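# Run the press cell work order and sort plates

## Task

Take over the pressing cell without trusting the previous shift's state: complete the work order and put the good pressed part in the good tray. Sort any faulty joins: a plate whose bearing sits too high and can still be pressed down goes to the rework tray, and every other bad join goes to the scrap tray. At the end the machine and the gauge must both be idle, with no alarm standing, the guard shut and nothing left in the guarded space.

## Robot and tools

Robot: two arms, left_arm and right_arm, each with a two-finger gripper. left_arm's fingers can fold. Grip parts with the outer quarter of its pads, near the tips. Deeper grips may slip or crush, and pushing its fingertips into a surface bends them. right_arm's fingers are rigid.

Frames: results give each gripper's end_effector_position (m) and end_effector_quat_wxyz in the scene frame. The origin is at table height, midway between the nominal bases. +z is up, +x points out over the table, and left_arm is on the +y side. Motion offsets are different: they are read in each arm's own Hand target axes. The gripper's +z runs along its fingers and its y axis is the opening direction. The reported position is the point between the closed pads; the fingertips reach about 33 mm past it.

execute_actions {actions, cameras}: runs the actions in sequence. An action may hold "rows", "steps", "until", "machine" and "gauge".
- rows: up to 15 rows, each applied for one 1/30 s step. Every row has 18 numbers in [-1,1]. The first 9 are left_arm dx, dy, dz, rx, ry, rz, then gripper position, force_limit, speed. The last 9 are the same for right_arm.
- dx..rz are an offset, not a pose. They count from that arm's Hand target as it was when the action began, in that target's axes, for every row of the action. 1.0 = 0.6 m or 180 degrees, and rx, ry, rz form one rotation vector. To hold an arm still, send six zeros.
- Gripper position: +1 is fully open (140 mm), the pads touch near -0.8, and -1 closes until blocked. force_limit and speed go from -1 to +1; faster closing grips harder.
- The controller clips each step to 70 mm and 16 degrees from the measured pose. Ramp offsets gradually, about 0.01 per row.
- steps: 1 to 450 (default 15), at least one per row. The last row's command holds after the rows run out.
- until: device conditions only, for example {"machine":{"state":"idle"}} or ["<", 5] style comparisons. Numbers always need a comparison. {"all":{"status":"ended"}} and {"any":{"status":"ended"}} are also allowed.
- To resend a gripper unchanged, repeat its last three numbers; a 0 there is a real command.

move {target, speed, blend, stop_force, zero, blocking, cameras}: plans straight paths for both arms.
- target: one 18-number row, or up to 15 such rows. All offsets count from the Hand targets at the start of the move, not from the previous row.
- speed: 0.002 to 2 m/s, default 0.25.
- blend: corner rounding in metres.
- stop_force: 10 to 80 N. It ends an arm's path when its push rises against the direction of travel. Use it slowly and with a small value, and do not rely on it while the gripper rotates. Leave it out when backing away from a contact.
- blocking=false returns after 0.5 s while the move continues.
- The result adds a "move:" line with the ending (done, off_target, held, fault) and any limits (paced, held).

wait {seconds 0-10}: lets the scene run. stop: brakes a running move. zoom_image {camera, region [x0,y0,x1,y1] in pixels, at most 504 square}: uses cam_low, cam_nest, cam_left_wrist or cam_right_wrist. show_instructions: shows the reference images, including the work order. finished_scene {scene}: ends scene 1 or 2.

Results: Hand target is the base for the next offsets. object_status: 0 moving, 1 blocked while opening, 2 blocked while closing (a good grip), 3 at the commanded position or pads closed. position_measured is in counts: 3 is open, 139 is about 60 mm, 230 is pads together. The results also show joint torques, external torque estimates, flange force, and MOTOR HOT or fault lines.

Machine (servo press, guard, clamping nest): send {"machine":{...}} or a list of up to 8 objects.
- Keys: guard shut/open, clamp clamp/open, page setup/readings/curve.
- To write a register, send register + value (-12000 to 12000) + write true together.
- Other keys: cycle_start, feed_hold, reset, home, touch, tare.
- Heights are in mm above the nest plane; forces are in N.
- Check the setup page against the work order: program, ram_zero, seat_force, force_max, the windows join_lo/hi and end_lo/hi, cell_gain, cell_zero, and the stored programs.
- Pressing: put the plate in the nest bore-up and clamp it. Set the bearing on the bore and stand the loose sleeve centred and square on the bearing. Shut the guard, then cycle_start.
- Read join_f, peak_f, end_z and ok on the readings page.
- Status fields: state (idle, running, held, done, alarm, busy), guard_state, clamp_state, entry and alarm.
- reset clears an alarm. home raises the ram.
- Never hold a gripper over the nest and never obstruct the guard; either one causes a cabinet fault.

Gauge: {"gauge":{"measure":true}} reads one flat round piece on its plate, about 12 s. The reading is finished only when readings goes up by one. no_1..no_5 are sizes in mm. Keep the arms and other parts out from under the lens during a reading.

Avoid:
- Anything falling or being left off the table.
- Arm-to-arm contact.
- Outside forces of 144 N or more, or joint torques at their limits, which stop the arm for 10 s.
- Pressing targets set past a firm contact.
- Fast swings with a part in hand, and letting go of moving parts.
- Long holds at full stretch, which overheat the motors.

Each tool is called after ">>>" as name([rows], argument=value, ...), one row to a line, values as JSON.

Reference images:

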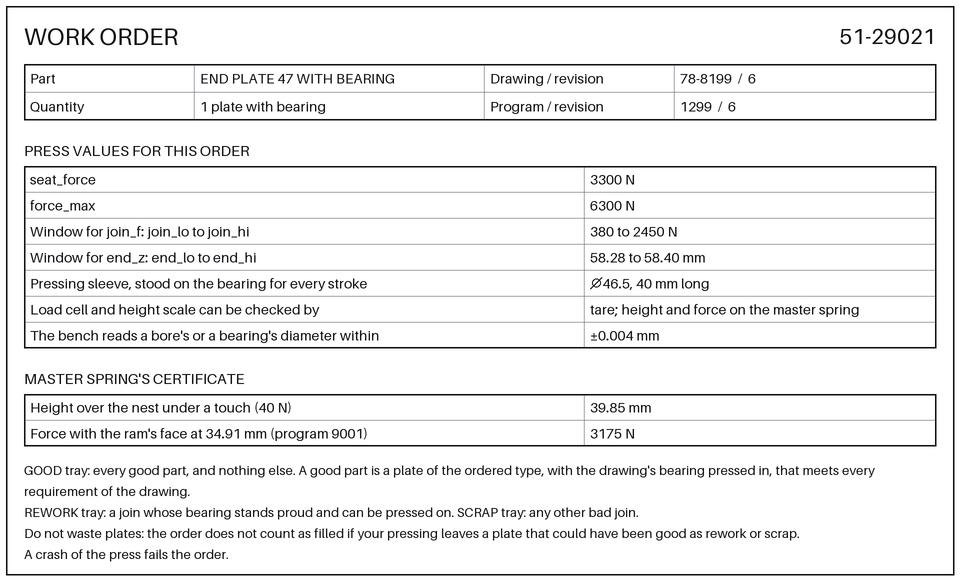

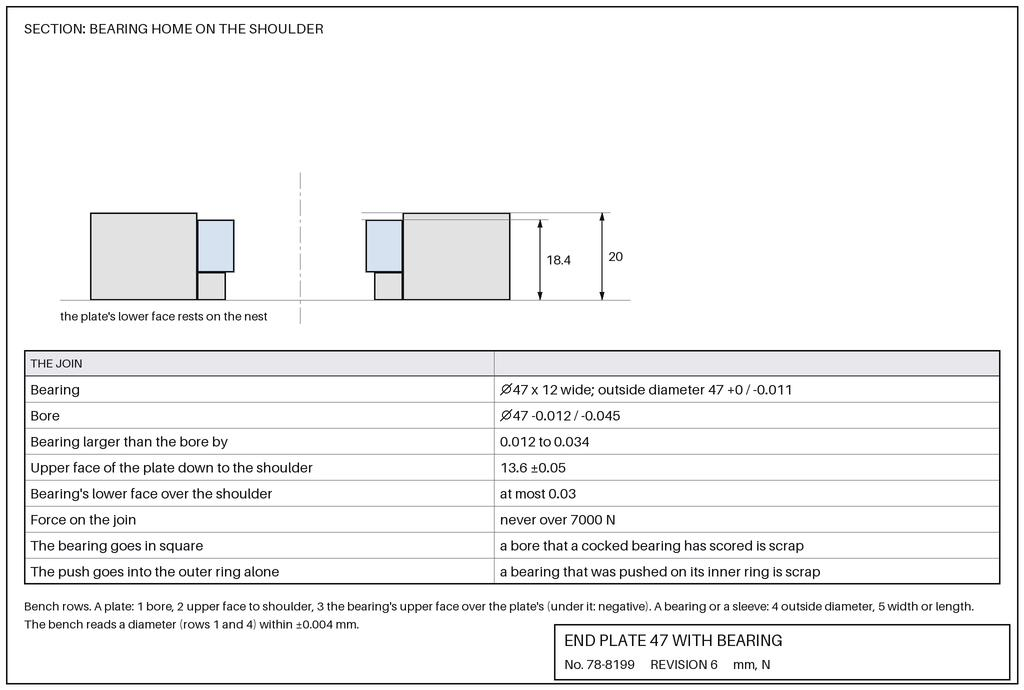

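## Session

>>> execute_actions(actions=[])

Scene clock: 0.00 s.
left_arm: end_effector_position=(+1.1904, +0.4093, +0.1947) position_measured=3 object_status=3 end_effector_quat_wxyz=(+0.122, +0.715, -0.536, +0.432) | right_arm: end_effector_position=(+0.1905, -0.2475, +0.1383) position_measured=3 object_status=3 end_effector_quat_wxyz=(+0.074, +0.974, -0.187, +0.106)
Joint positions: left_arm=[0.088 1.261 0.616 -0.994 0.931 3.424] | right_arm=[1.253 0.409 2.202 -0.369 0.686 3.503]
Joint velocities: within noise
Joint torques (N m): no reading
External joint torques (N m): no reading
Flange force (N): no reading
Hand target: left_arm +1.1904, +0.4093, +0.1947; +0.122, +0.715, -0.536, +0.432 | right_arm +0.1905, -0.2475, +0.1383; +0.074, +0.974, -0.187, +0.106
Tool commands: left_gripper/position=+1.0 left_gripper/force_limit=+1.0 left_gripper/speed=+1.0 right_gripper/position=+1.0 right_gripper/force_limit=+1.0 right_gripper/speed=+1.0
machine.setup: program=+1299 ram_zero=+162.202 seat_force=+3300 force_max=+6300 join_lo=+380 join_hi=+2450 end_lo=+58.280 end_hi=+58.400 cell_gain=+2.088 cell_zero=+80 program_revision=+6 program_top=+58.400 stored1_number=+6425 stored1_revision=+4 stored2_number=+9001 stored2_revision=+1 stored3_number=+1392 stored3_revision=+5 stored4_number=+1299 stored4_revision=+6 stored5_number=+6082 stored5_revision=+2
machine: state=done guard_state=shut clamp_state=clamped guard_answer=taken clamp_answer=taken page=setup entry=no_entry entries=0 alarm=no_alarm queue=idle queue_left=0
gauge: message=nothing_yet readings=0 no_1=0.000 no_2=0.000 no_3=0.000 no_4=0.000 no_5=0.000

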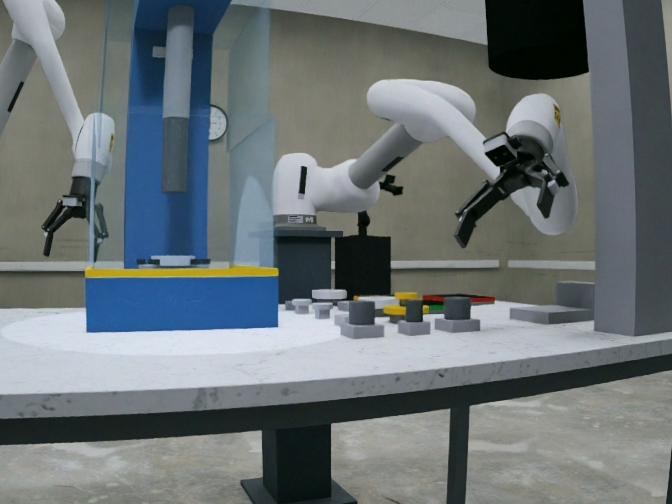

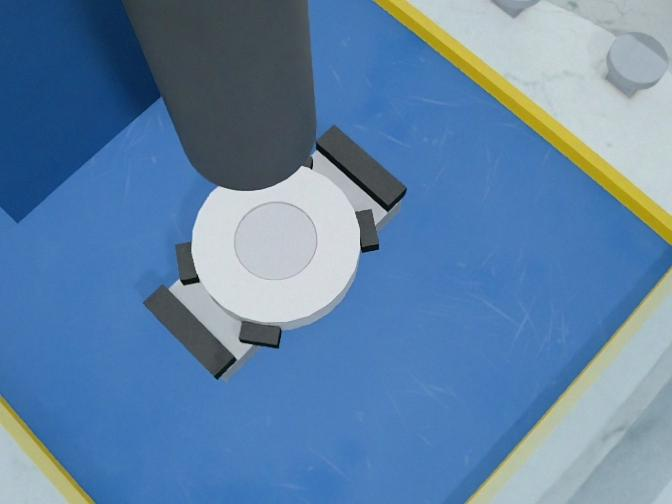

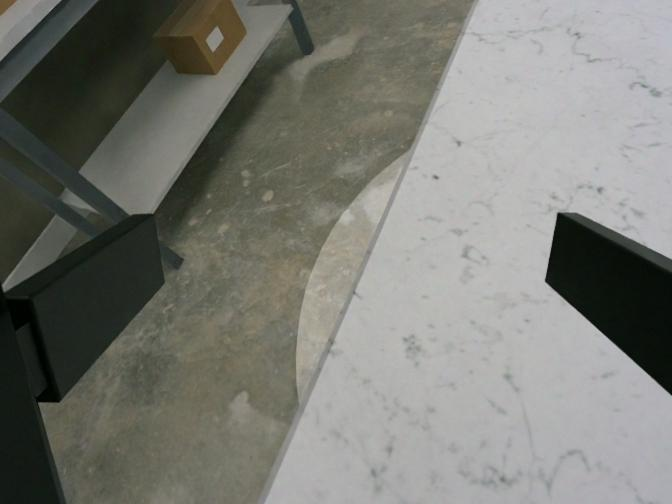

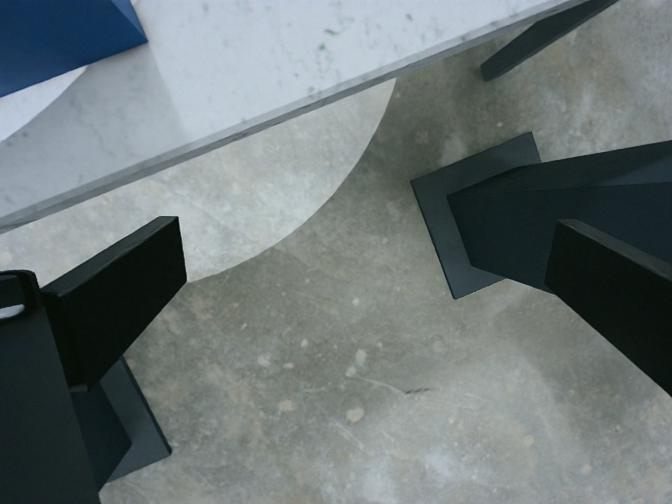

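>>> zoom_image(camera="cam_nest", region=[120, 100, 440, 400])

>>> zoom_image(camera="cam_low", region=[270, 260, 620, 360])

>>> zoom_image(camera="cam_nest", region=[470, 0, 672, 150])

Scaled by 1.575 from the camera's 672x504 image, which has a finer 960x720 frame.

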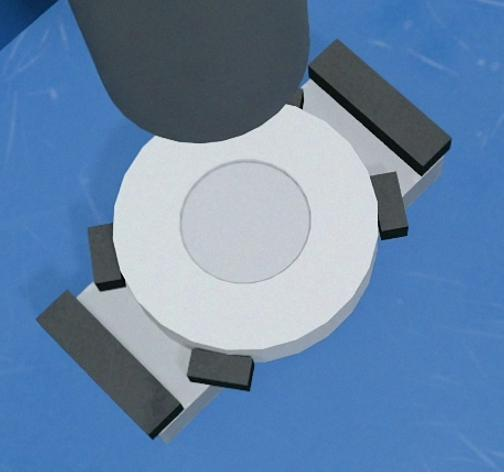

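Scaled by 1.440 from the camera's 672x504 image, which has a finer 960x720 frame.

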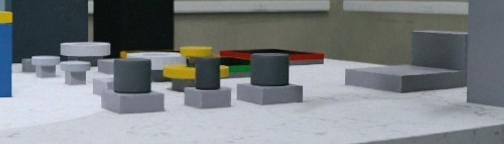

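Scaled by 2.495 from the camera's 672x504 image, which has a finer 960x720 frame.

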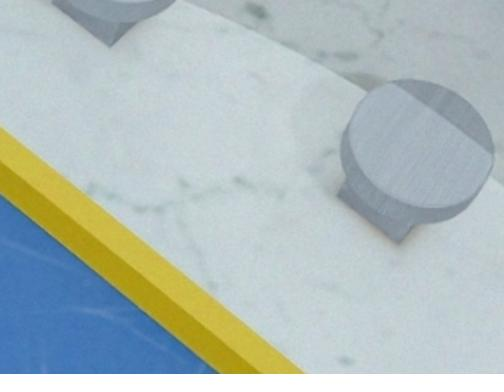

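>>> move([
  [0.312,-0.12,-0.249,0,0,0,1,1,1,0,0,0,0,0,0,1,1,1],
  [0.588,0.517,-0.643,-0.1452,-0.2595,0.0839,1,1,1,0,0,0,0,0,0,1,1,1],
], blend=[0.1,0], speed=0.4)

Scene clock: 31.03 s.
left_arm: end_effector_position=(+1.1902, +0.4092, +0.3000) position_measured=3 object_status=3 end_effector_quat_wxyz=(+0.122, +0.715, -0.536, +0.432) | right_arm: end_effector_position=(+0.1905, -0.2475, +0.1383) position_measured=3 object_status=3 end_effector_quat_wxyz=(+0.074, +0.974, -0.187, +0.106)
Joint positions: left_arm=[0.088 1.185 0.58 -0.929 0.995 3.311] | right_arm=[1.253 0.409 2.202 -0.369 0.686 3.503]
Joint velocities: within noise
Joint torques (N m): left_arm=[1.78 -161.27 -53.99 1.2 -0.6 -0.01] | right_arm=[2.26 -61.43 -16.87 1.8 0.75 0.17]
External joint torques (N m): left_arm=[-2.1 23.17 12.21 -0.5 0.18 0] | right_arm=[-2.14 0.34 -2.7 -0.1 -0.24 -0.17]
External joint torques when the fault began: left_arm=[-24.07 208.68 95.51 -5.69 1.49 0.27]
Flange force (N): left_arm=[0.0 0.0 0.0] | right_arm=[3.7 -5.6 0.4]
Flange force when the fault began (N): left_arm=[0.0 0.0 0.0]
Hand target: left_arm +1.1902, +0.4092, +0.3000; +0.122, +0.715, -0.536, +0.432 (not the last commanded pose) | right_arm +0.1905, -0.2475, +0.1383; +0.074, +0.974, -0.187, +0.106
Tool commands: left_gripper/position=+1.0 left_gripper/force_limit=+1.0 left_gripper/speed=+1.0 right_gripper/position=+1.0 right_gripper/force_limit=+1.0 right_gripper/speed=+1.0
Off the commanded pose: left_arm 0.543 m, 56 deg | right_arm 0.000 m, 0 deg.
FORCE FAULT: contact force on the left arm reached its limit, and that arm stopped for 10 seconds. The contact can be on any part of that arm, not only on its tool. That arm's remaining commands of this call were not run. That arm's target is now where it stood when the stop ended, not its last command. That arm accepts commands again.
machine.setup: program=+1299 ram_zero=+162.202 seat_force=+3300 force_max=+6300 join_lo=+380 join_hi=+2450 end_lo=+58.280 end_hi=+58.400 cell_gain=+2.088 cell_zero=+80 program_revision=+6 program_top=+58.400 stored1_number=+6425 stored1_revision=+4 stored2_number=+9001 stored2_revision=+1 stored3_number=+1392 stored3_revision=+5 stored4_number=+1299 stored4_revision=+6 stored5_number=+6082 stored5_revision=+2
machine: state=done guard_state=shut clamp_state=clamped guard_answer=taken clamp_answer=taken page=setup entry=no_entry entries=0 alarm=no_alarm queue=idle queue_left=0
gauge: message=nothing_yet readings=0 no_1=0.000 no_2=0.000 no_3=0.000 no_4=0.000 no_5=0.000
move: fault (left_arm); path passed 0 of 2 targets
camera_calibration:
cam_left_wrist: T_world_to_cam=[[-0.867375, -0.407696, -0.285384, 1.29218], [-0.232491, 0.838998, -0.491966, 0.083283], [0.440009, -0.36037, -0.822512, 0.0138274], [0, 0, 0, 1]] pos_world=[1.13408, 0.461925, 0.421113]

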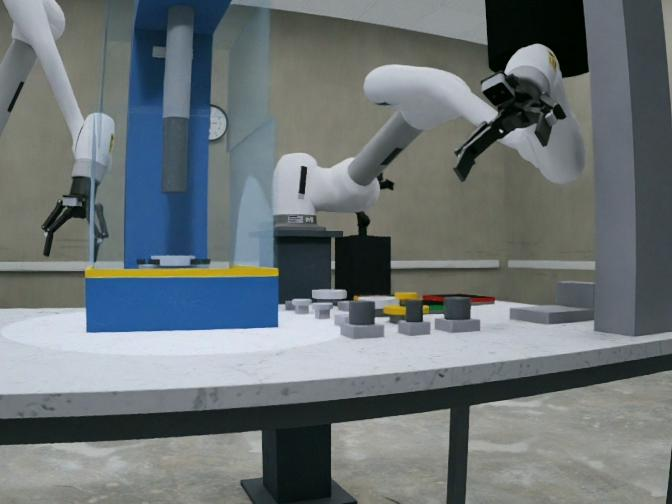

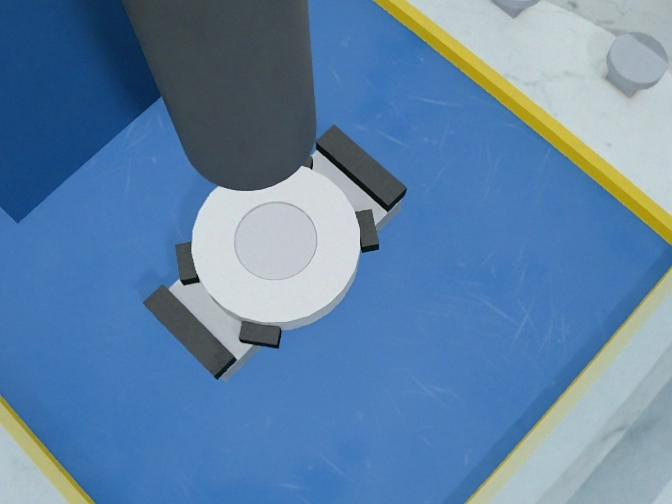

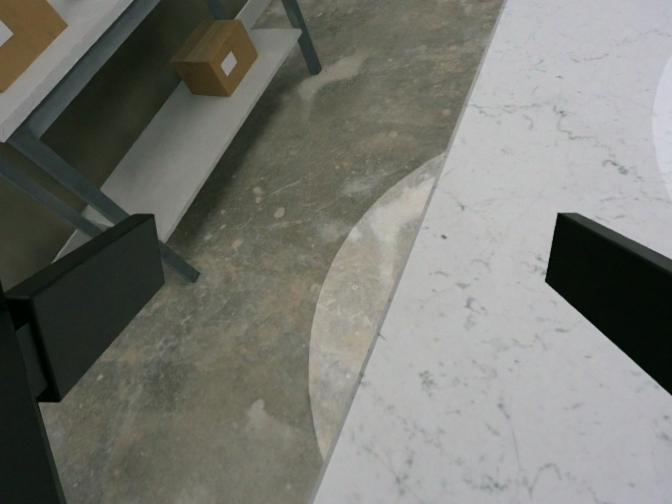

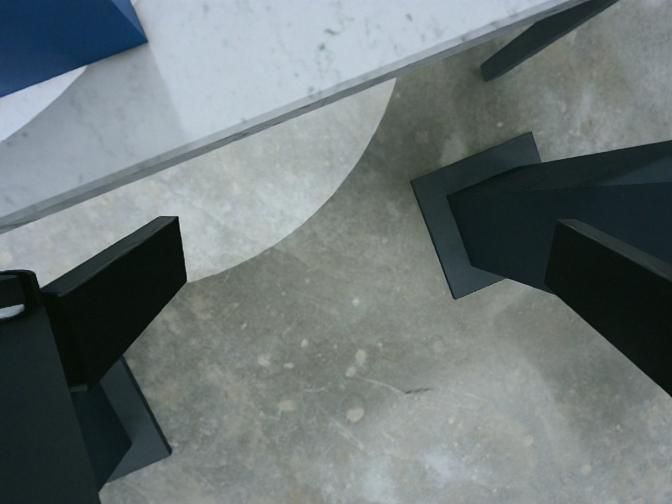

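>>> move([
  [0.014,0.245,0.095,0,0,0,1,1,1,0,0,0,0,0,0,1,1,1],
  [0.057,0.561,-0.199,-0.0726,-0.1297,0.042,1,1,1,0,0,0,0,0,0,1,1,1],
  [0.1815,0.587,-0.4745,-0.1452,-0.2595,0.0839,1,1,1,0,0,0,0,0,0,1,1,1],
], blend=[0.03,0.05,0], speed=0.2)

Scene clock: 56.13 s.
left_arm: end_effector_position=(+0.7502, +0.3789, +0.4501) position_measured=3 object_status=3 end_effector_quat_wxyz=(+0.000, +0.707, -0.707, +0.000) | right_arm: end_effector_position=(+0.1905, -0.2475, +0.1383) position_measured=3 object_status=3 end_effector_quat_wxyz=(+0.074, +0.974, -0.187, +0.106)
Joint positions: left_arm=[-0.174 0.513 1.294 0 1.335 2.955] | right_arm=[1.253 0.409 2.202 -0.369 0.686 3.503]
Joint velocities: within noise
Joint torques (N m): left_arm=[-1.81 -89.64 -41.55 4.11 -0.26 -0.1] | right_arm=[2.19 -61.06 -16.89 1.82 0.76 0.22]
External joint torques (N m): left_arm=[1.68 -2.86 0.5 0.05 0.26 0.1] | right_arm=[-1.98 -0.74 -2.89 -0.1 -0.26 -0.22]
Flange force (N): left_arm=[-2.9 5.3 -0.9] | right_arm=[4.0 -4.6 -1.4]
Hand target: left_arm +0.7503, +0.3789, +0.4500; +0.000, +0.707, -0.707, +0.000 | right_arm +0.1905, -0.2475, +0.1383; +0.074, +0.974, -0.187, +0.106
Off the commanded pose: left_arm 0.000 m, 0 deg | right_arm 0.000 m, 0 deg.
machine.setup: program=+1299 ram_zero=+162.202 seat_force=+3300 force_max=+6300 join_lo=+380 join_hi=+2450 end_lo=+58.280 end_hi=+58.400 cell_gain=+2.088 cell_zero=+80 program_revision=+6 program_top=+58.400 stored1_number=+6425 stored1_revision=+4 stored2_number=+9001 stored2_revision=+1 stored3_number=+1392 stored3_revision=+5 stored4_number=+1299 stored4_revision=+6 stored5_number=+6082 stored5_revision=+2
machine: state=done guard_state=shut clamp_state=clamped guard_answer=taken clamp_answer=taken page=setup entry=no_entry entries=0 alarm=no_alarm queue=idle queue_left=0
gauge: message=nothing_yet readings=0 no_1=0.000 no_2=0.000 no_3=0.000 no_4=0.000 no_5=0.000
move: done
camera_calibration:
cam_left_wrist: T_world_to_cam=[[-0.999919, -0.0105278, -0.00708826, 0.764802], [-0.0123561, 0.935085, 0.354208, -0.502208], [0.00289909, 0.354267, -0.93514, 0.427871], [0, 0, 0, 1]] pos_world=[0.757295, 0.326079, 0.583426]

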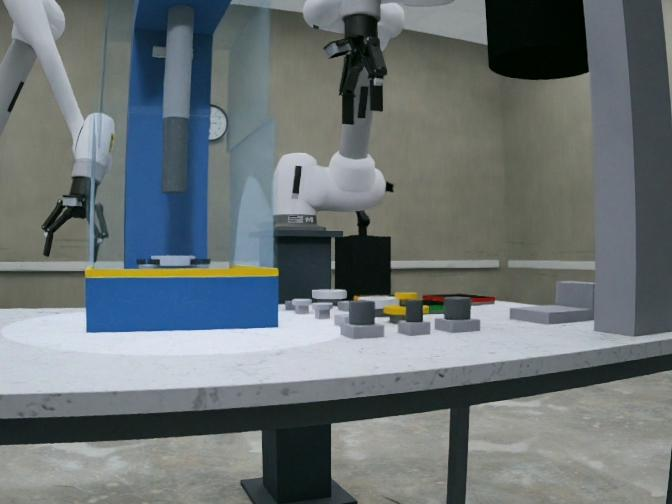

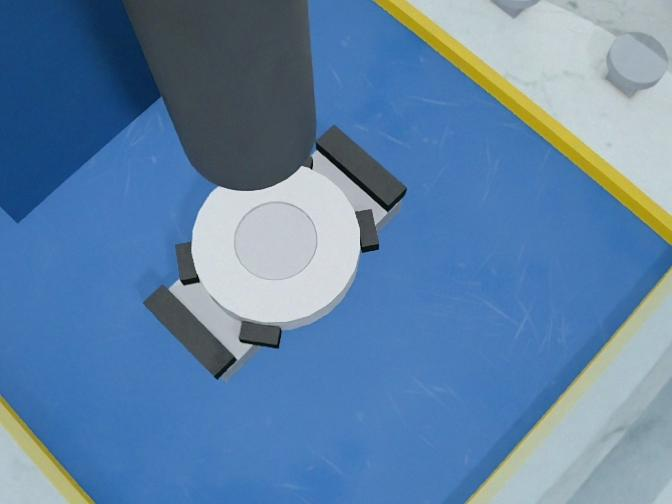

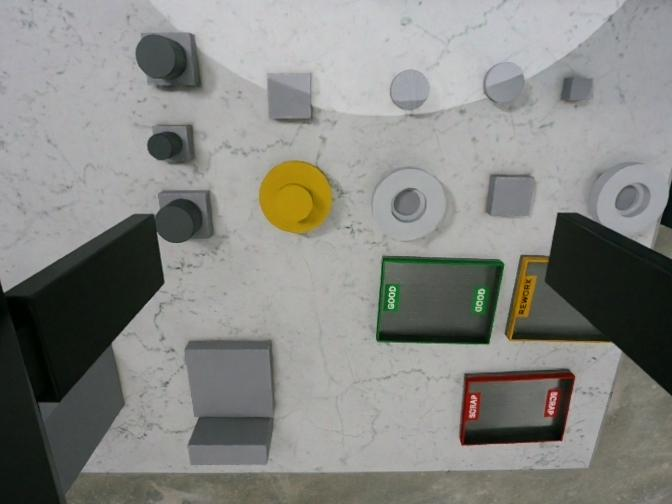

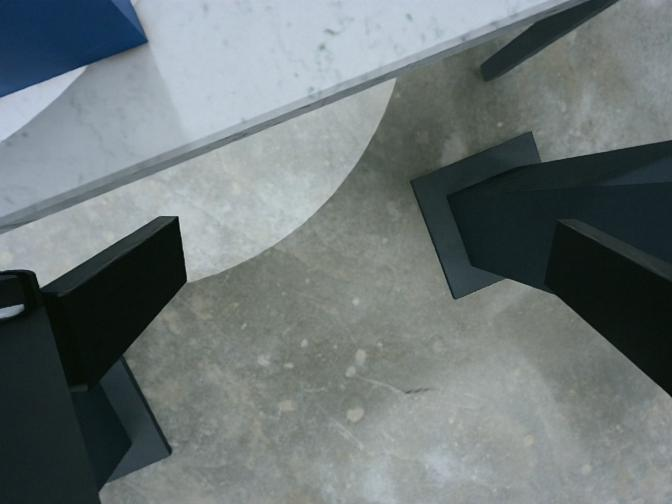

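>>> zoom_image(camera="cam_left_wrist", region=[100, 20, 380, 250])

>>> zoom_image(camera="cam_left_wrist", region=[350, 40, 672, 270])

>>> zoom_image(camera="cam_left_wrist", region=[150, 220, 640, 480])

Scaled by 1.800 from the camera's 672x504 image, which has a finer 960x720 frame.

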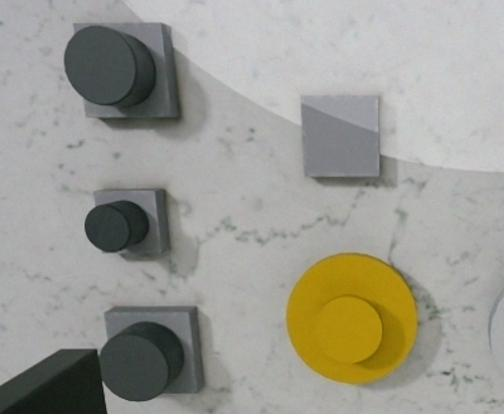

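Scaled by 1.565 from the camera's 672x504 image, which has a finer 960x720 frame.

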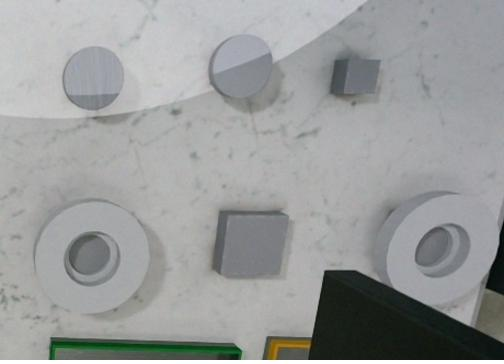

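Scaled by 1.029 from the camera's 672x504 image, which has a finer 960x720 frame.

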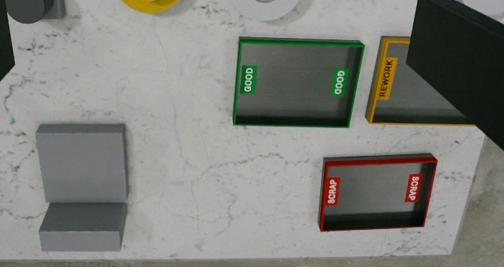

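>>> execute_actions([
  {"machine":{"page":"curve"},"steps":3},
], cameras=[])

>>> execute_actions([
  {"machine":{"page":"readings"},"steps":3},
], cameras=[])

Scene clock: 86.77 s.
left_arm: end_effector_position=(+0.7503, +0.3789, +0.4500) position_measured=3 object_status=3 end_effector_quat_wxyz=(+0.000, +0.707, -0.707, +0.000) | right_arm: end_effector_position=(+0.1905, -0.2475, +0.1383) position_measured=3 object_status=3 end_effector_quat_wxyz=(+0.074, +0.974, -0.187, +0.106)
Joint positions: left_arm=[-0.174 0.513 1.294 0 1.335 2.955] | right_arm=[1.253 0.409 2.202 -0.369 0.686 3.503]
Joint velocities: within noise
Joint torques (N m): left_arm=[-2.1 -90.13 -41.42 4.01 -0.23 -0.1] | right_arm=[2.34 -61.16 -16.95 1.81 0.75 0.22]
External joint torques (N m): left_arm=[1.8 -1.95 0.45 0.14 0.22 0.1] | right_arm=[-2.15 -0.41 -2.68 -0.11 -0.24 -0.21]
Flange force (N): left_arm=[-2.8 3.7 -0.6] | right_arm=[4.2 -4.6 -0.8]
Hand target: left_arm +0.7503, +0.3789, +0.4500; +0.000, +0.707, -0.707, +0.000 | right_arm +0.1905, -0.2475, +0.1383; +0.074, +0.974, -0.187, +0.106
Tool commands: left_gripper/position=+1.0 left_gripper/force_limit=+1.0 left_gripper/speed=+1.0 right_gripper/position=+1.0 right_gripper/force_limit=+1.0 right_gripper/speed=+1.0
Off the commanded pose: left_arm 0.000 m, 0 deg | right_arm 0.000 m, 0 deg.
machine.curve: curve1_z=+71.200 curve1_f=-6 curve2_z=+69.371 curve2_f=+88 curve3_z=+67.543 curve3_f=+273 curve4_z=+65.714 curve4_f=+468 curve5_z=+63.886 curve5_f=+638 curve6_z=+62.057 curve6_f=+818 curve7_z=+60.229 curve7_f=+1011 curve8_z=+58.400 curve8_f=+1483
machine: state=done guard_state=shut clamp_state=clamped guard_answer=taken clamp_answer=taken page=curve entry=no_entry entries=0 alarm=no_alarm queue=done queue_left=0
gauge: message=nothing_yet readings=0 no_1=0.000 no_2=0.000 no_3=0.000 no_4=0.000 no_5=0.000
No camera images: "cameras" was empty.

Scene clock: 87.07 s.
left_arm: end_effector_position=(+0.7503, +0.3789, +0.4500) position_measured=3 object_status=3 end_effector_quat_wxyz=(+0.000, +0.707, -0.707, +0.000) | right_arm: end_effector_position=(+0.1905, -0.2475, +0.1383) position_measured=3 object_status=3 end_effector_quat_wxyz=(+0.074, +0.974, -0.187, +0.106)
Joint positions: left_arm=[-0.174 0.513 1.294 0 1.335 2.955] | right_arm=[1.253 0.409 2.202 -0.369 0.686 3.503]
Joint velocities: within noise
Joint torques (N m): left_arm=[-2.43 -89.8 -41.65 4.09 -0.21 -0.15] | right_arm=[2.51 -61.25 -16.88 1.77 0.78 0.2]
External joint torques (N m): left_arm=[2.29 -2.55 0.58 0.08 0.2 0.15] | right_arm=[-2.32 0.12 -2.68 -0.07 -0.27 -0.19]
Flange force (N): left_arm=[-3.6 4.9 -0.6] | right_arm=[4.2 -5.3 0.1]
Hand target: left_arm +0.7503, +0.3789, +0.4500; +0.000, +0.707, -0.707, +0.000 | right_arm +0.1905, -0.2475, +0.1383; +0.074, +0.974, -0.187, +0.106
Tool commands: left_gripper/position=+1.0 left_gripper/force_limit=+1.0 left_gripper/speed=+1.0 right_gripper/position=+1.0 right_gripper/force_limit=+1.0 right_gripper/speed=+1.0
Off the commanded pose: left_arm 0.000 m, 0 deg | right_arm 0.000 m, 0 deg.
machine.readings: force=+0 touch_z=+0.000 join_f=+1081 peak_f=+8925 end_z=+58.214 ok=+0 pos_z=+157.798 cycles=+1
machine: state=done guard_state=shut clamp_state=clamped guard_answer=taken clamp_answer=taken page=readings entry=no_entry entries=0 alarm=no_alarm queue=done queue_left=0
gauge: message=nothing_yet readings=0 no_1=0.000 no_2=0.000 no_3=0.000 no_4=0.000 no_5=0.000
No camera images: "cameras" was empty.

>>> execute_actions([
  {"machine":[{"guard":"open"},{"clamp":"open"}],"steps":3},
], cameras=[])

>>> move([
  [0.08,0.1,0.05,-0.19,0,-0.46,1,1,1,0,0,0,0,0,0,1,1,1],
  [0.232,0.217,0.3,-0.3827,0,-0.9239,1,1,1,0,0,0,0,0,0,1,1,1],
], blend=[0.05,0], speed=0.25)

Scene clock: 112.90 s.
left_arm: end_effector_position=(+0.7503, +0.3789, +0.4500) position_measured=3 object_status=3 end_effector_quat_wxyz=(+0.000, +0.707, -0.707, +0.000) | right_arm: end_effector_position=(+0.1905, -0.2475, +0.1383) position_measured=3 object_status=3 end_effector_quat_wxyz=(+0.074, +0.974, -0.187, +0.106)
Joint positions: left_arm=[-0.174 0.513 1.294 0 1.335 2.955] | right_arm=[1.253 0.409 2.202 -0.369 0.686 3.503]
Joint velocities: within noise
Joint torques (N m): left_arm=[-2.27 -89.97 -41.58 4.13 -0.31 -0.14] | right_arm=[2.67 -61.19 -16.92 1.81 0.73 0.23]
External joint torques (N m): left_arm=[2.2 -2.22 0.57 0.03 0.3 0.14] | right_arm=[-2.47 0.31 -2.58 -0.11 -0.22 -0.22]
Flange force (N): left_arm=[-3.4 4.2 -0.7] | right_arm=[4.4 -5.4 0.5]
Hand target: left_arm +0.7503, +0.3789, +0.4500; +0.000, +0.707, -0.707, +0.000 | right_arm +0.1905, -0.2475, +0.1383; +0.074, +0.974, -0.187, +0.106
Tool commands: left_gripper/position=+1.0 left_gripper/force_limit=+1.0 left_gripper/speed=+1.0 right_gripper/position=+1.0 right_gripper/force_limit=+1.0 right_gripper/speed=+1.0
Off the commanded pose: left_arm 0.000 m, 0 deg | right_arm 0.000 m, 0 deg.
machine.readings: force=+0 touch_z=+0.000 join_f=+1081 peak_f=+8925 end_z=+58.214 ok=+0 pos_z=+157.798 cycles=+1
machine: state=done guard_state=between clamp_state=clamped guard_answer=taken clamp_answer=taken page=readings entry=no_entry entries=0 alarm=no_alarm queue=running queue_left=1
gauge: message=nothing_yet readings=0 no_1=0.000 no_2=0.000 no_3=0.000 no_4=0.000 no_5=0.000
No camera images: "cameras" was empty.

Scene clock: 125.43 s.
left_arm: end_effector_position=(+0.7046, +0.3410, +0.4280) position_measured=3 object_status=3 end_effector_quat_wxyz=(+0.150, +0.951, -0.224, -0.151) | right_arm: end_effector_position=(+0.1905, -0.2475, +0.1383) position_measured=3 object_status=3 end_effector_quat_wxyz=(+0.074, +0.974, -0.187, +0.106)
Joint positions: left_arm=[-0.122 0.646 1.175 -0.268 1.658 1.921] | right_arm=[1.253 0.409 2.202 -0.369 0.686 3.503]
Joint velocities: within noise
Joint torques (N m): left_arm=[55.34 -76.38 -44.43 7.13 0.65 -0.07] | right_arm=[2.52 -61.75 -16.86 1.77 0.73 0.16]
External joint torques (N m): left_arm=[-55.31 -26.21 4.72 -3.8 0.2 0.08] | right_arm=[-2.25 0.26 -2.77 -0.06 -0.22 -0.16]
External joint torques when the fault began: left_arm=[-96.33 -41.37 -4.11 -1.7 0.16 0.12]
Flange force (N): left_arm=[-31.3 74.8 29.5] | right_arm=[3.9 -5.6 0.2]
Flange force when the fault began (N): left_arm=[-19.7 120.2 26.5]
Hand target: left_arm +0.7046, +0.3410, +0.4280; +0.150, +0.951, -0.224, -0.151 (not the last commanded pose) | right_arm +0.1905, -0.2475, +0.1383; +0.074, +0.974, -0.187, +0.106
Tool commands: left_gripper/position=+1.0 left_gripper/force_limit=+1.0 left_gripper/speed=+1.0 right_gripper/position=+1.0 right_gripper/force_limit=+1.0 right_gripper/speed=+1.0
Off the commanded pose: left_arm 0.206 m, 112 deg | right_arm 0.000 m, 0 deg.
FORCE FAULT: contact force on the left arm reached its limit, and that arm stopped for 10 seconds. The contact can be on any part of that arm, not only on its tool. That arm's remaining commands of this call were not run. That arm's target is now where it stood when the stop ended, not its last command. That arm accepts commands again.
machine.readings: force=+0 touch_z=+0.000 join_f=+1081 peak_f=+8925 end_z=+58.214 ok=+0 pos_z=+157.798 cycles=+1
machine: state=idle guard_state=open clamp_state=open guard_answer=taken clamp_answer=taken page=readings entry=no_entry entries=0 alarm=no_alarm queue=done queue_left=0
gauge: message=nothing_yet readings=0 no_1=0.000 no_2=0.000 no_3=0.000 no_4=0.000 no_5=0.000
move: fault (left_arm); path passed 0 of 2 targets
camera_calibration:
cam_left_wrist: T_world_to_cam=[[-0.374542, -0.860964, 0.34418, 0.417679], [-0.678745, 0.507475, 0.530825, 0.0803312], [-0.631683, -0.0347941, -0.774445, 0.931782], [0, 0, 0, 1]] pos_world=[0.799554, 0.351261, 0.535216]

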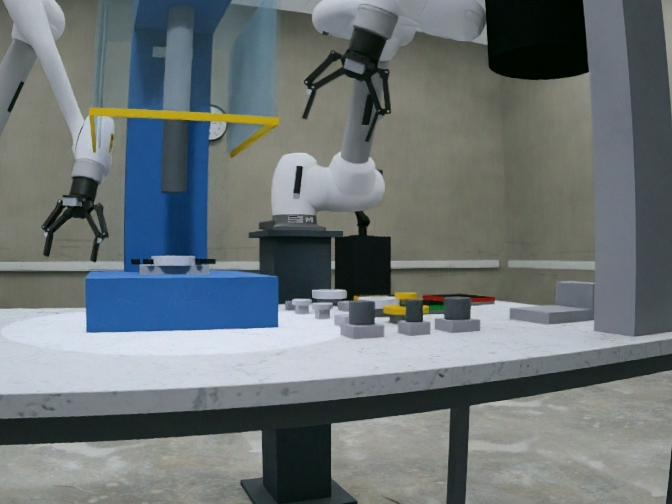

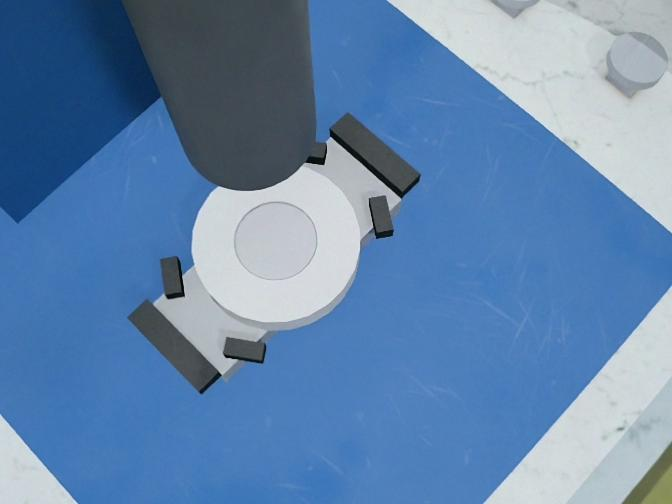

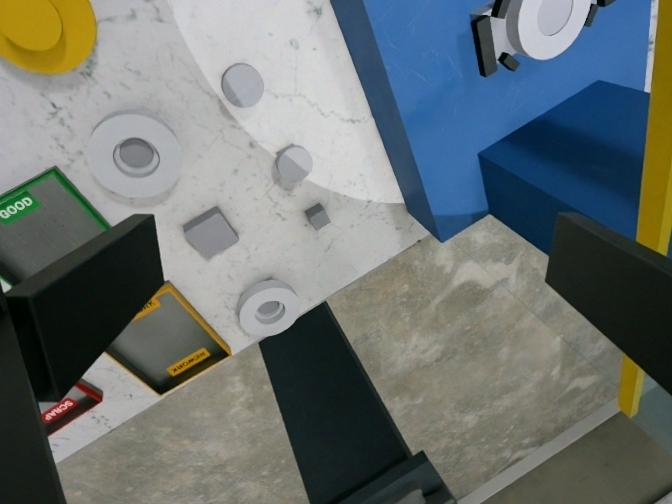

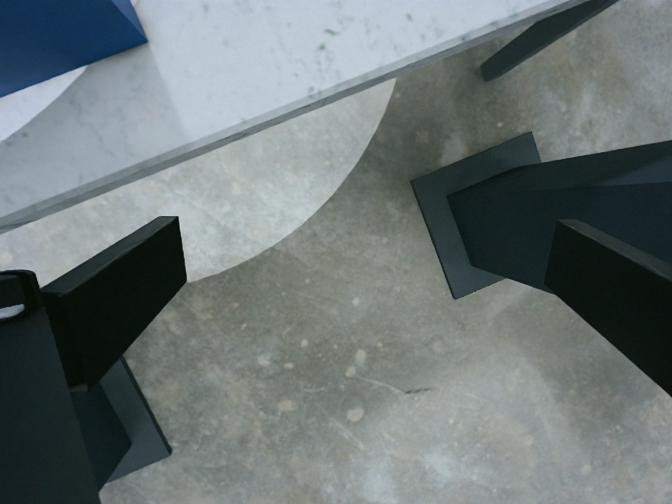

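>>> zoom_image(camera="cam_low", region=[80, 230, 290, 340])

>>> zoom_image(camera="cam_low", region=[270, 0, 520, 160])

>>> zoom_image(camera="cam_left_wrist", region=[330, 0, 672, 250])

Scaled by 2.400 from the camera's 672x504 image, which has a finer 960x720 frame.

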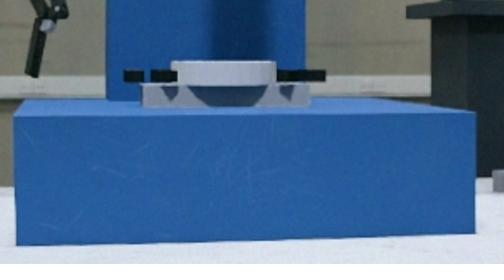

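Scaled by 2.016 from the camera's 672x504 image, which has a finer 960x720 frame.

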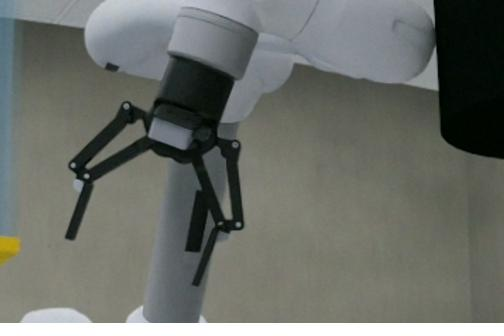

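Scaled by 1.474 from the camera's 672x504 image, which has a finer 960x720 frame.

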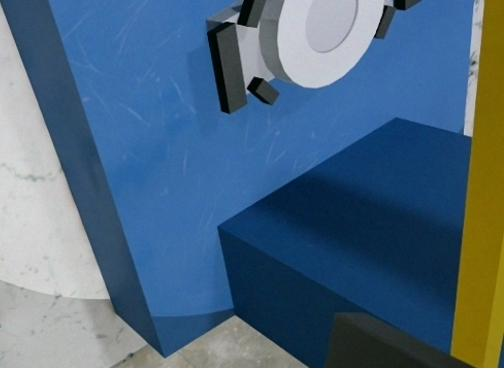

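>>> move([
  [-0.0835,0.151,0.130,0,0,0,1,1,1,0,0,0,0,0,0,1,1,1],
  [0.0415,0.147,0.41,-0.0338,0.2686,0.3877,1,1,1,0,0,0,0,0,0,1,1,1],
], blend=[0.02,0], speed=0.2)

Scene clock: 150.23 s.
left_arm: end_effector_position=(+0.6054, +0.2001, +0.2301) position_measured=3 object_status=3 end_effector_quat_wxyz=(+0.326, +0.627, -0.627, +0.327) | right_arm: end_effector_position=(+0.1905, -0.2475, +0.1383) position_measured=3 object_status=3 end_effector_quat_wxyz=(+0.074, +0.974, -0.187, +0.106)
Joint positions: left_arm=[-0.079 0.632 1.884 -1.246 1.037 3.969] | right_arm=[1.253 0.409 2.202 -0.369 0.686 3.503]
Joint velocities: within noise
Joint torques (N m): left_arm=[-2.32 -80.71 -21.38 -0.58 1.46 -0.12] | right_arm=[2.44 -61.54 -16.86 1.82 0.73 0.15]
External joint torques (N m): left_arm=[2.33 -2.67 -0.31 0.07 0.2 0.12] | right_arm=[-2.21 -0.01 -2.75 -0.12 -0.22 -0.15]
Flange force (N): left_arm=[0.9 1.7 -5.1] | right_arm=[4.0 -5.2 -0.1]
Hand target: left_arm +0.6054, +0.2001, +0.2300; +0.326, +0.627, -0.627, +0.327 | right_arm +0.1905, -0.2475, +0.1383; +0.074, +0.974, -0.187, +0.106
Off the commanded pose: left_arm 0.000 m, 0 deg | right_arm 0.000 m, 0 deg.
machine.readings: force=+0 touch_z=+0.000 join_f=+1081 peak_f=+8925 end_z=+58.214 ok=+0 pos_z=+157.798 cycles=+1
machine: state=idle guard_state=open clamp_state=open guard_answer=taken clamp_answer=taken page=readings entry=no_entry entries=0 alarm=no_alarm queue=done queue_left=0
gauge: message=nothing_yet readings=0 no_1=0.000 no_2=0.000 no_3=0.000 no_4=0.000 no_5=0.000
move: done
camera_calibration:
cam_left_wrist: T_world_to_cam=[[-0.999918, -0.0125396, 0.00250074, 0.614768], [-0.0117675, 0.825953, -0.563616, -0.0261433], [0.00500201, -0.5636, -0.826033, 0.443061], [0, 0, 0, 1]] pos_world=[0.612194, 0.279011, 0.349711]

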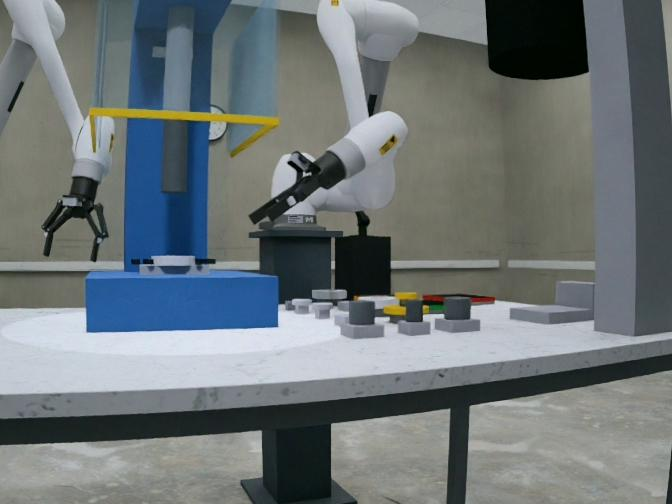

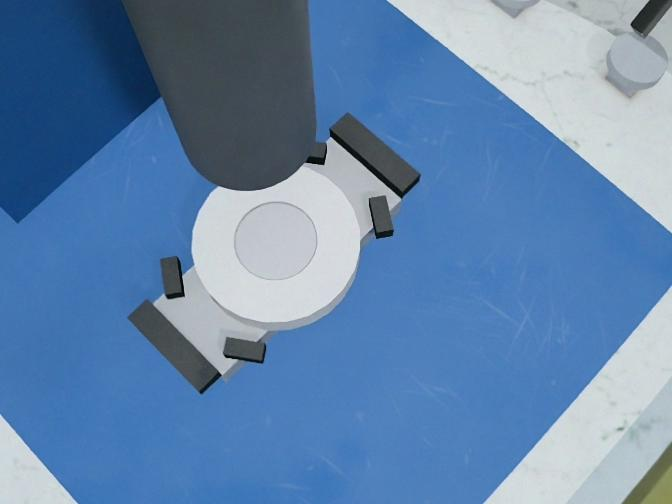

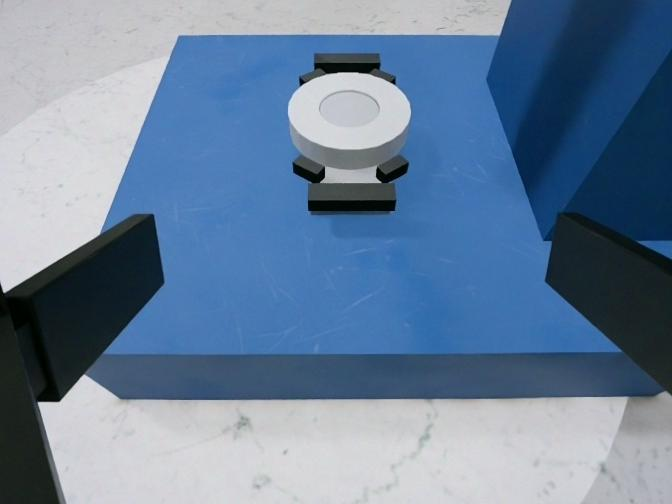

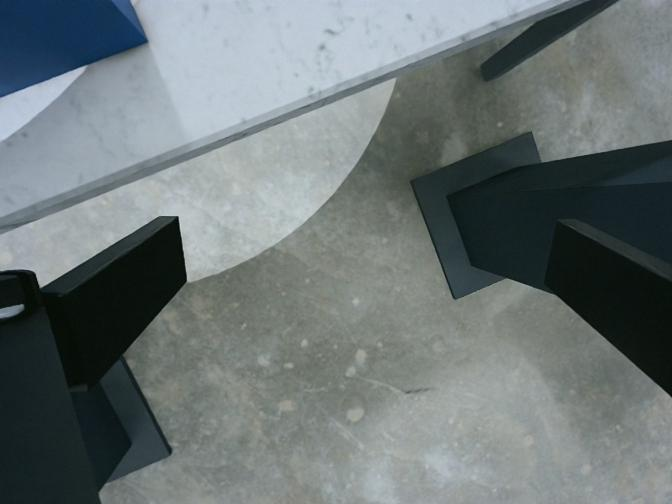

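>>> move(target=[0.054,-0.001,0.182,0,0,0,1,1,1,0,0,0,0,0,0,1,1,1], speed=0.15)

>>> zoom_image(camera="cam_low", region=[80, 130, 330, 340])

Scene clock: 171.37 s.
left_arm: end_effector_position=(+0.6061, +0.0920, +0.1940) position_measured=3 object_status=3 end_effector_quat_wxyz=(+0.326, +0.627, -0.627, +0.327) | right_arm: end_effector_position=(+0.1905, -0.2475, +0.1383) position_measured=3 object_status=3 end_effector_quat_wxyz=(+0.074, +0.974, -0.187, +0.106)
Joint positions: left_arm=[-0.231 0.695 1.858 -1.38 0.943 3.986] | right_arm=[1.253 0.409 2.202 -0.369 0.686 3.503]
Joint velocities: within noise
Joint torques (N m): left_arm=[-2.28 -84.58 -20.27 -0.82 1.53 -0.11] | right_arm=[2.48 -61.51 -16.88 1.79 0.74 0.22]
External joint torques (N m): left_arm=[2.01 -2.4 -0.07 0.05 0.16 0.11] | right_arm=[-2.18 -0.16 -2.85 -0.07 -0.24 -0.21]
Flange force (N): left_arm=[0.7 1.4 -4.6] | right_arm=[4.1 -5.3 -0.5]
Hand target: left_arm +0.6061, +0.0920, +0.1940; +0.326, +0.627, -0.627, +0.327 | right_arm +0.1905, -0.2475, +0.1383; +0.074, +0.974, -0.187, +0.106
Off the commanded pose: left_arm 0.000 m, 0 deg | right_arm 0.000 m, 0 deg.
machine.readings: force=+0 touch_z=+0.000 join_f=+1081 peak_f=+8925 end_z=+58.214 ok=+0 pos_z=+157.798 cycles=+1
machine: state=idle guard_state=open clamp_state=open guard_answer=taken clamp_answer=taken page=readings entry=no_entry entries=0 alarm=no_alarm queue=done queue_left=0
gauge: message=nothing_yet readings=0 no_1=0.000 no_2=0.000 no_3=0.000 no_4=0.000 no_5=0.000
move: done
camera_calibration:
cam_left_wrist: T_world_to_cam=[[-0.999919, -0.0124573, 0.00244396, 0.614206], [-0.0116675, 0.825954, -0.563617, 0.0427991], [0.00500253, -0.5636, -0.826033, 0.352395], [0, 0, 0, 1]] pos_world=[0.612893, 0.170911, 0.313711]

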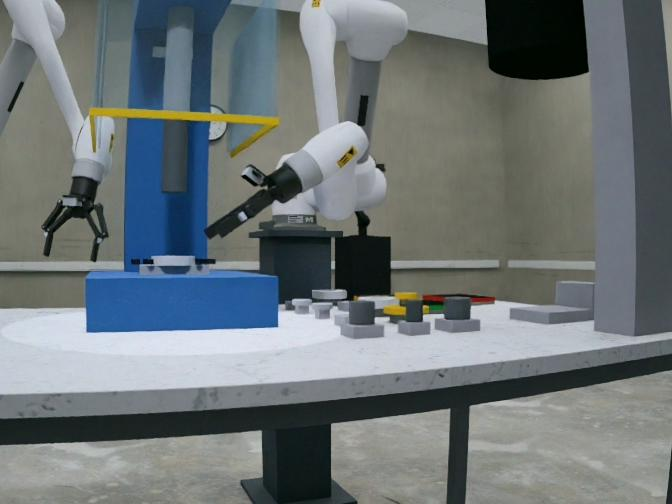

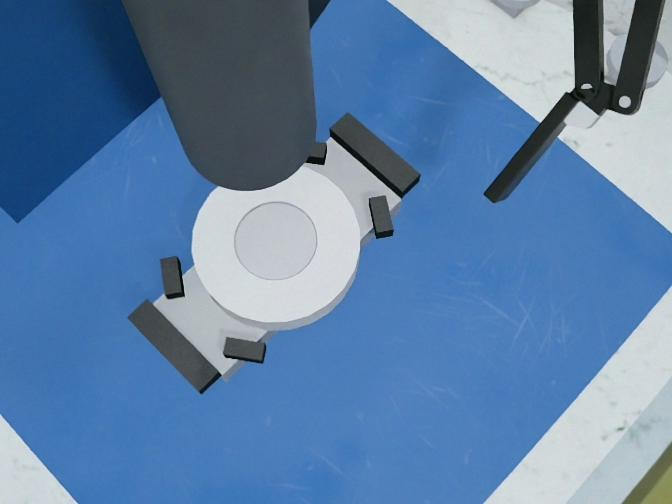

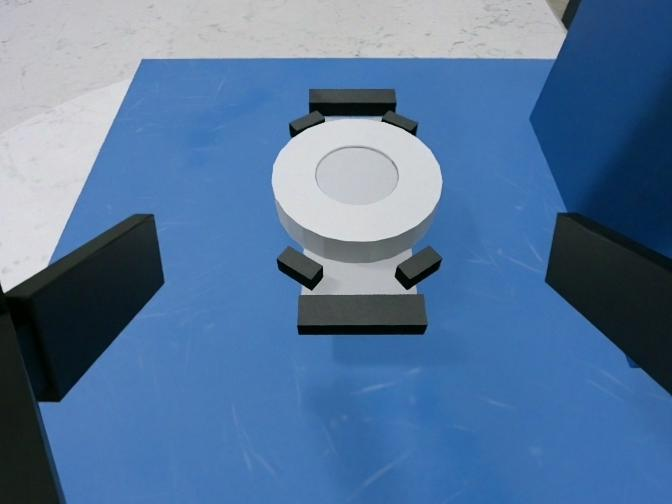

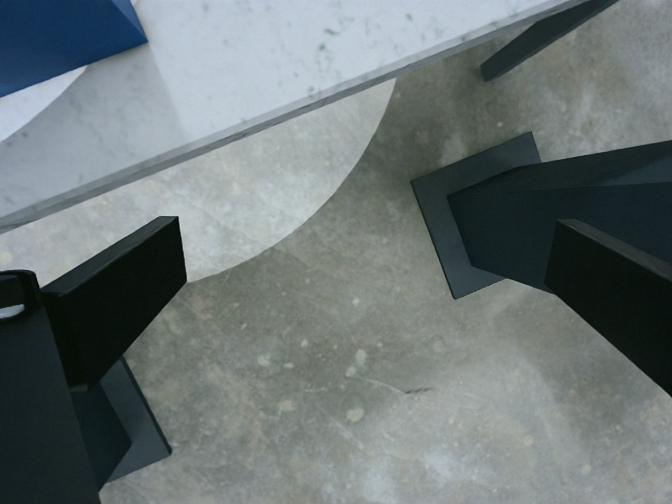

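Scaled by 2.016 from the camera's 672x504 image, which has a finer 960x720 frame.

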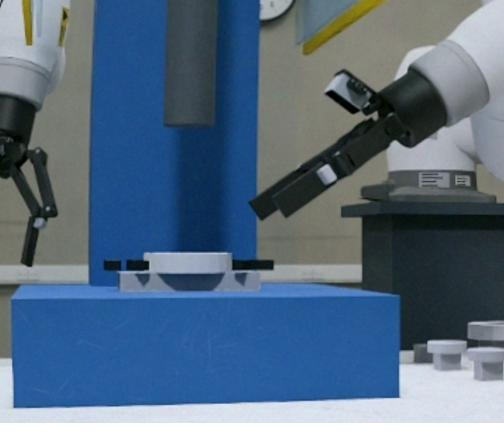

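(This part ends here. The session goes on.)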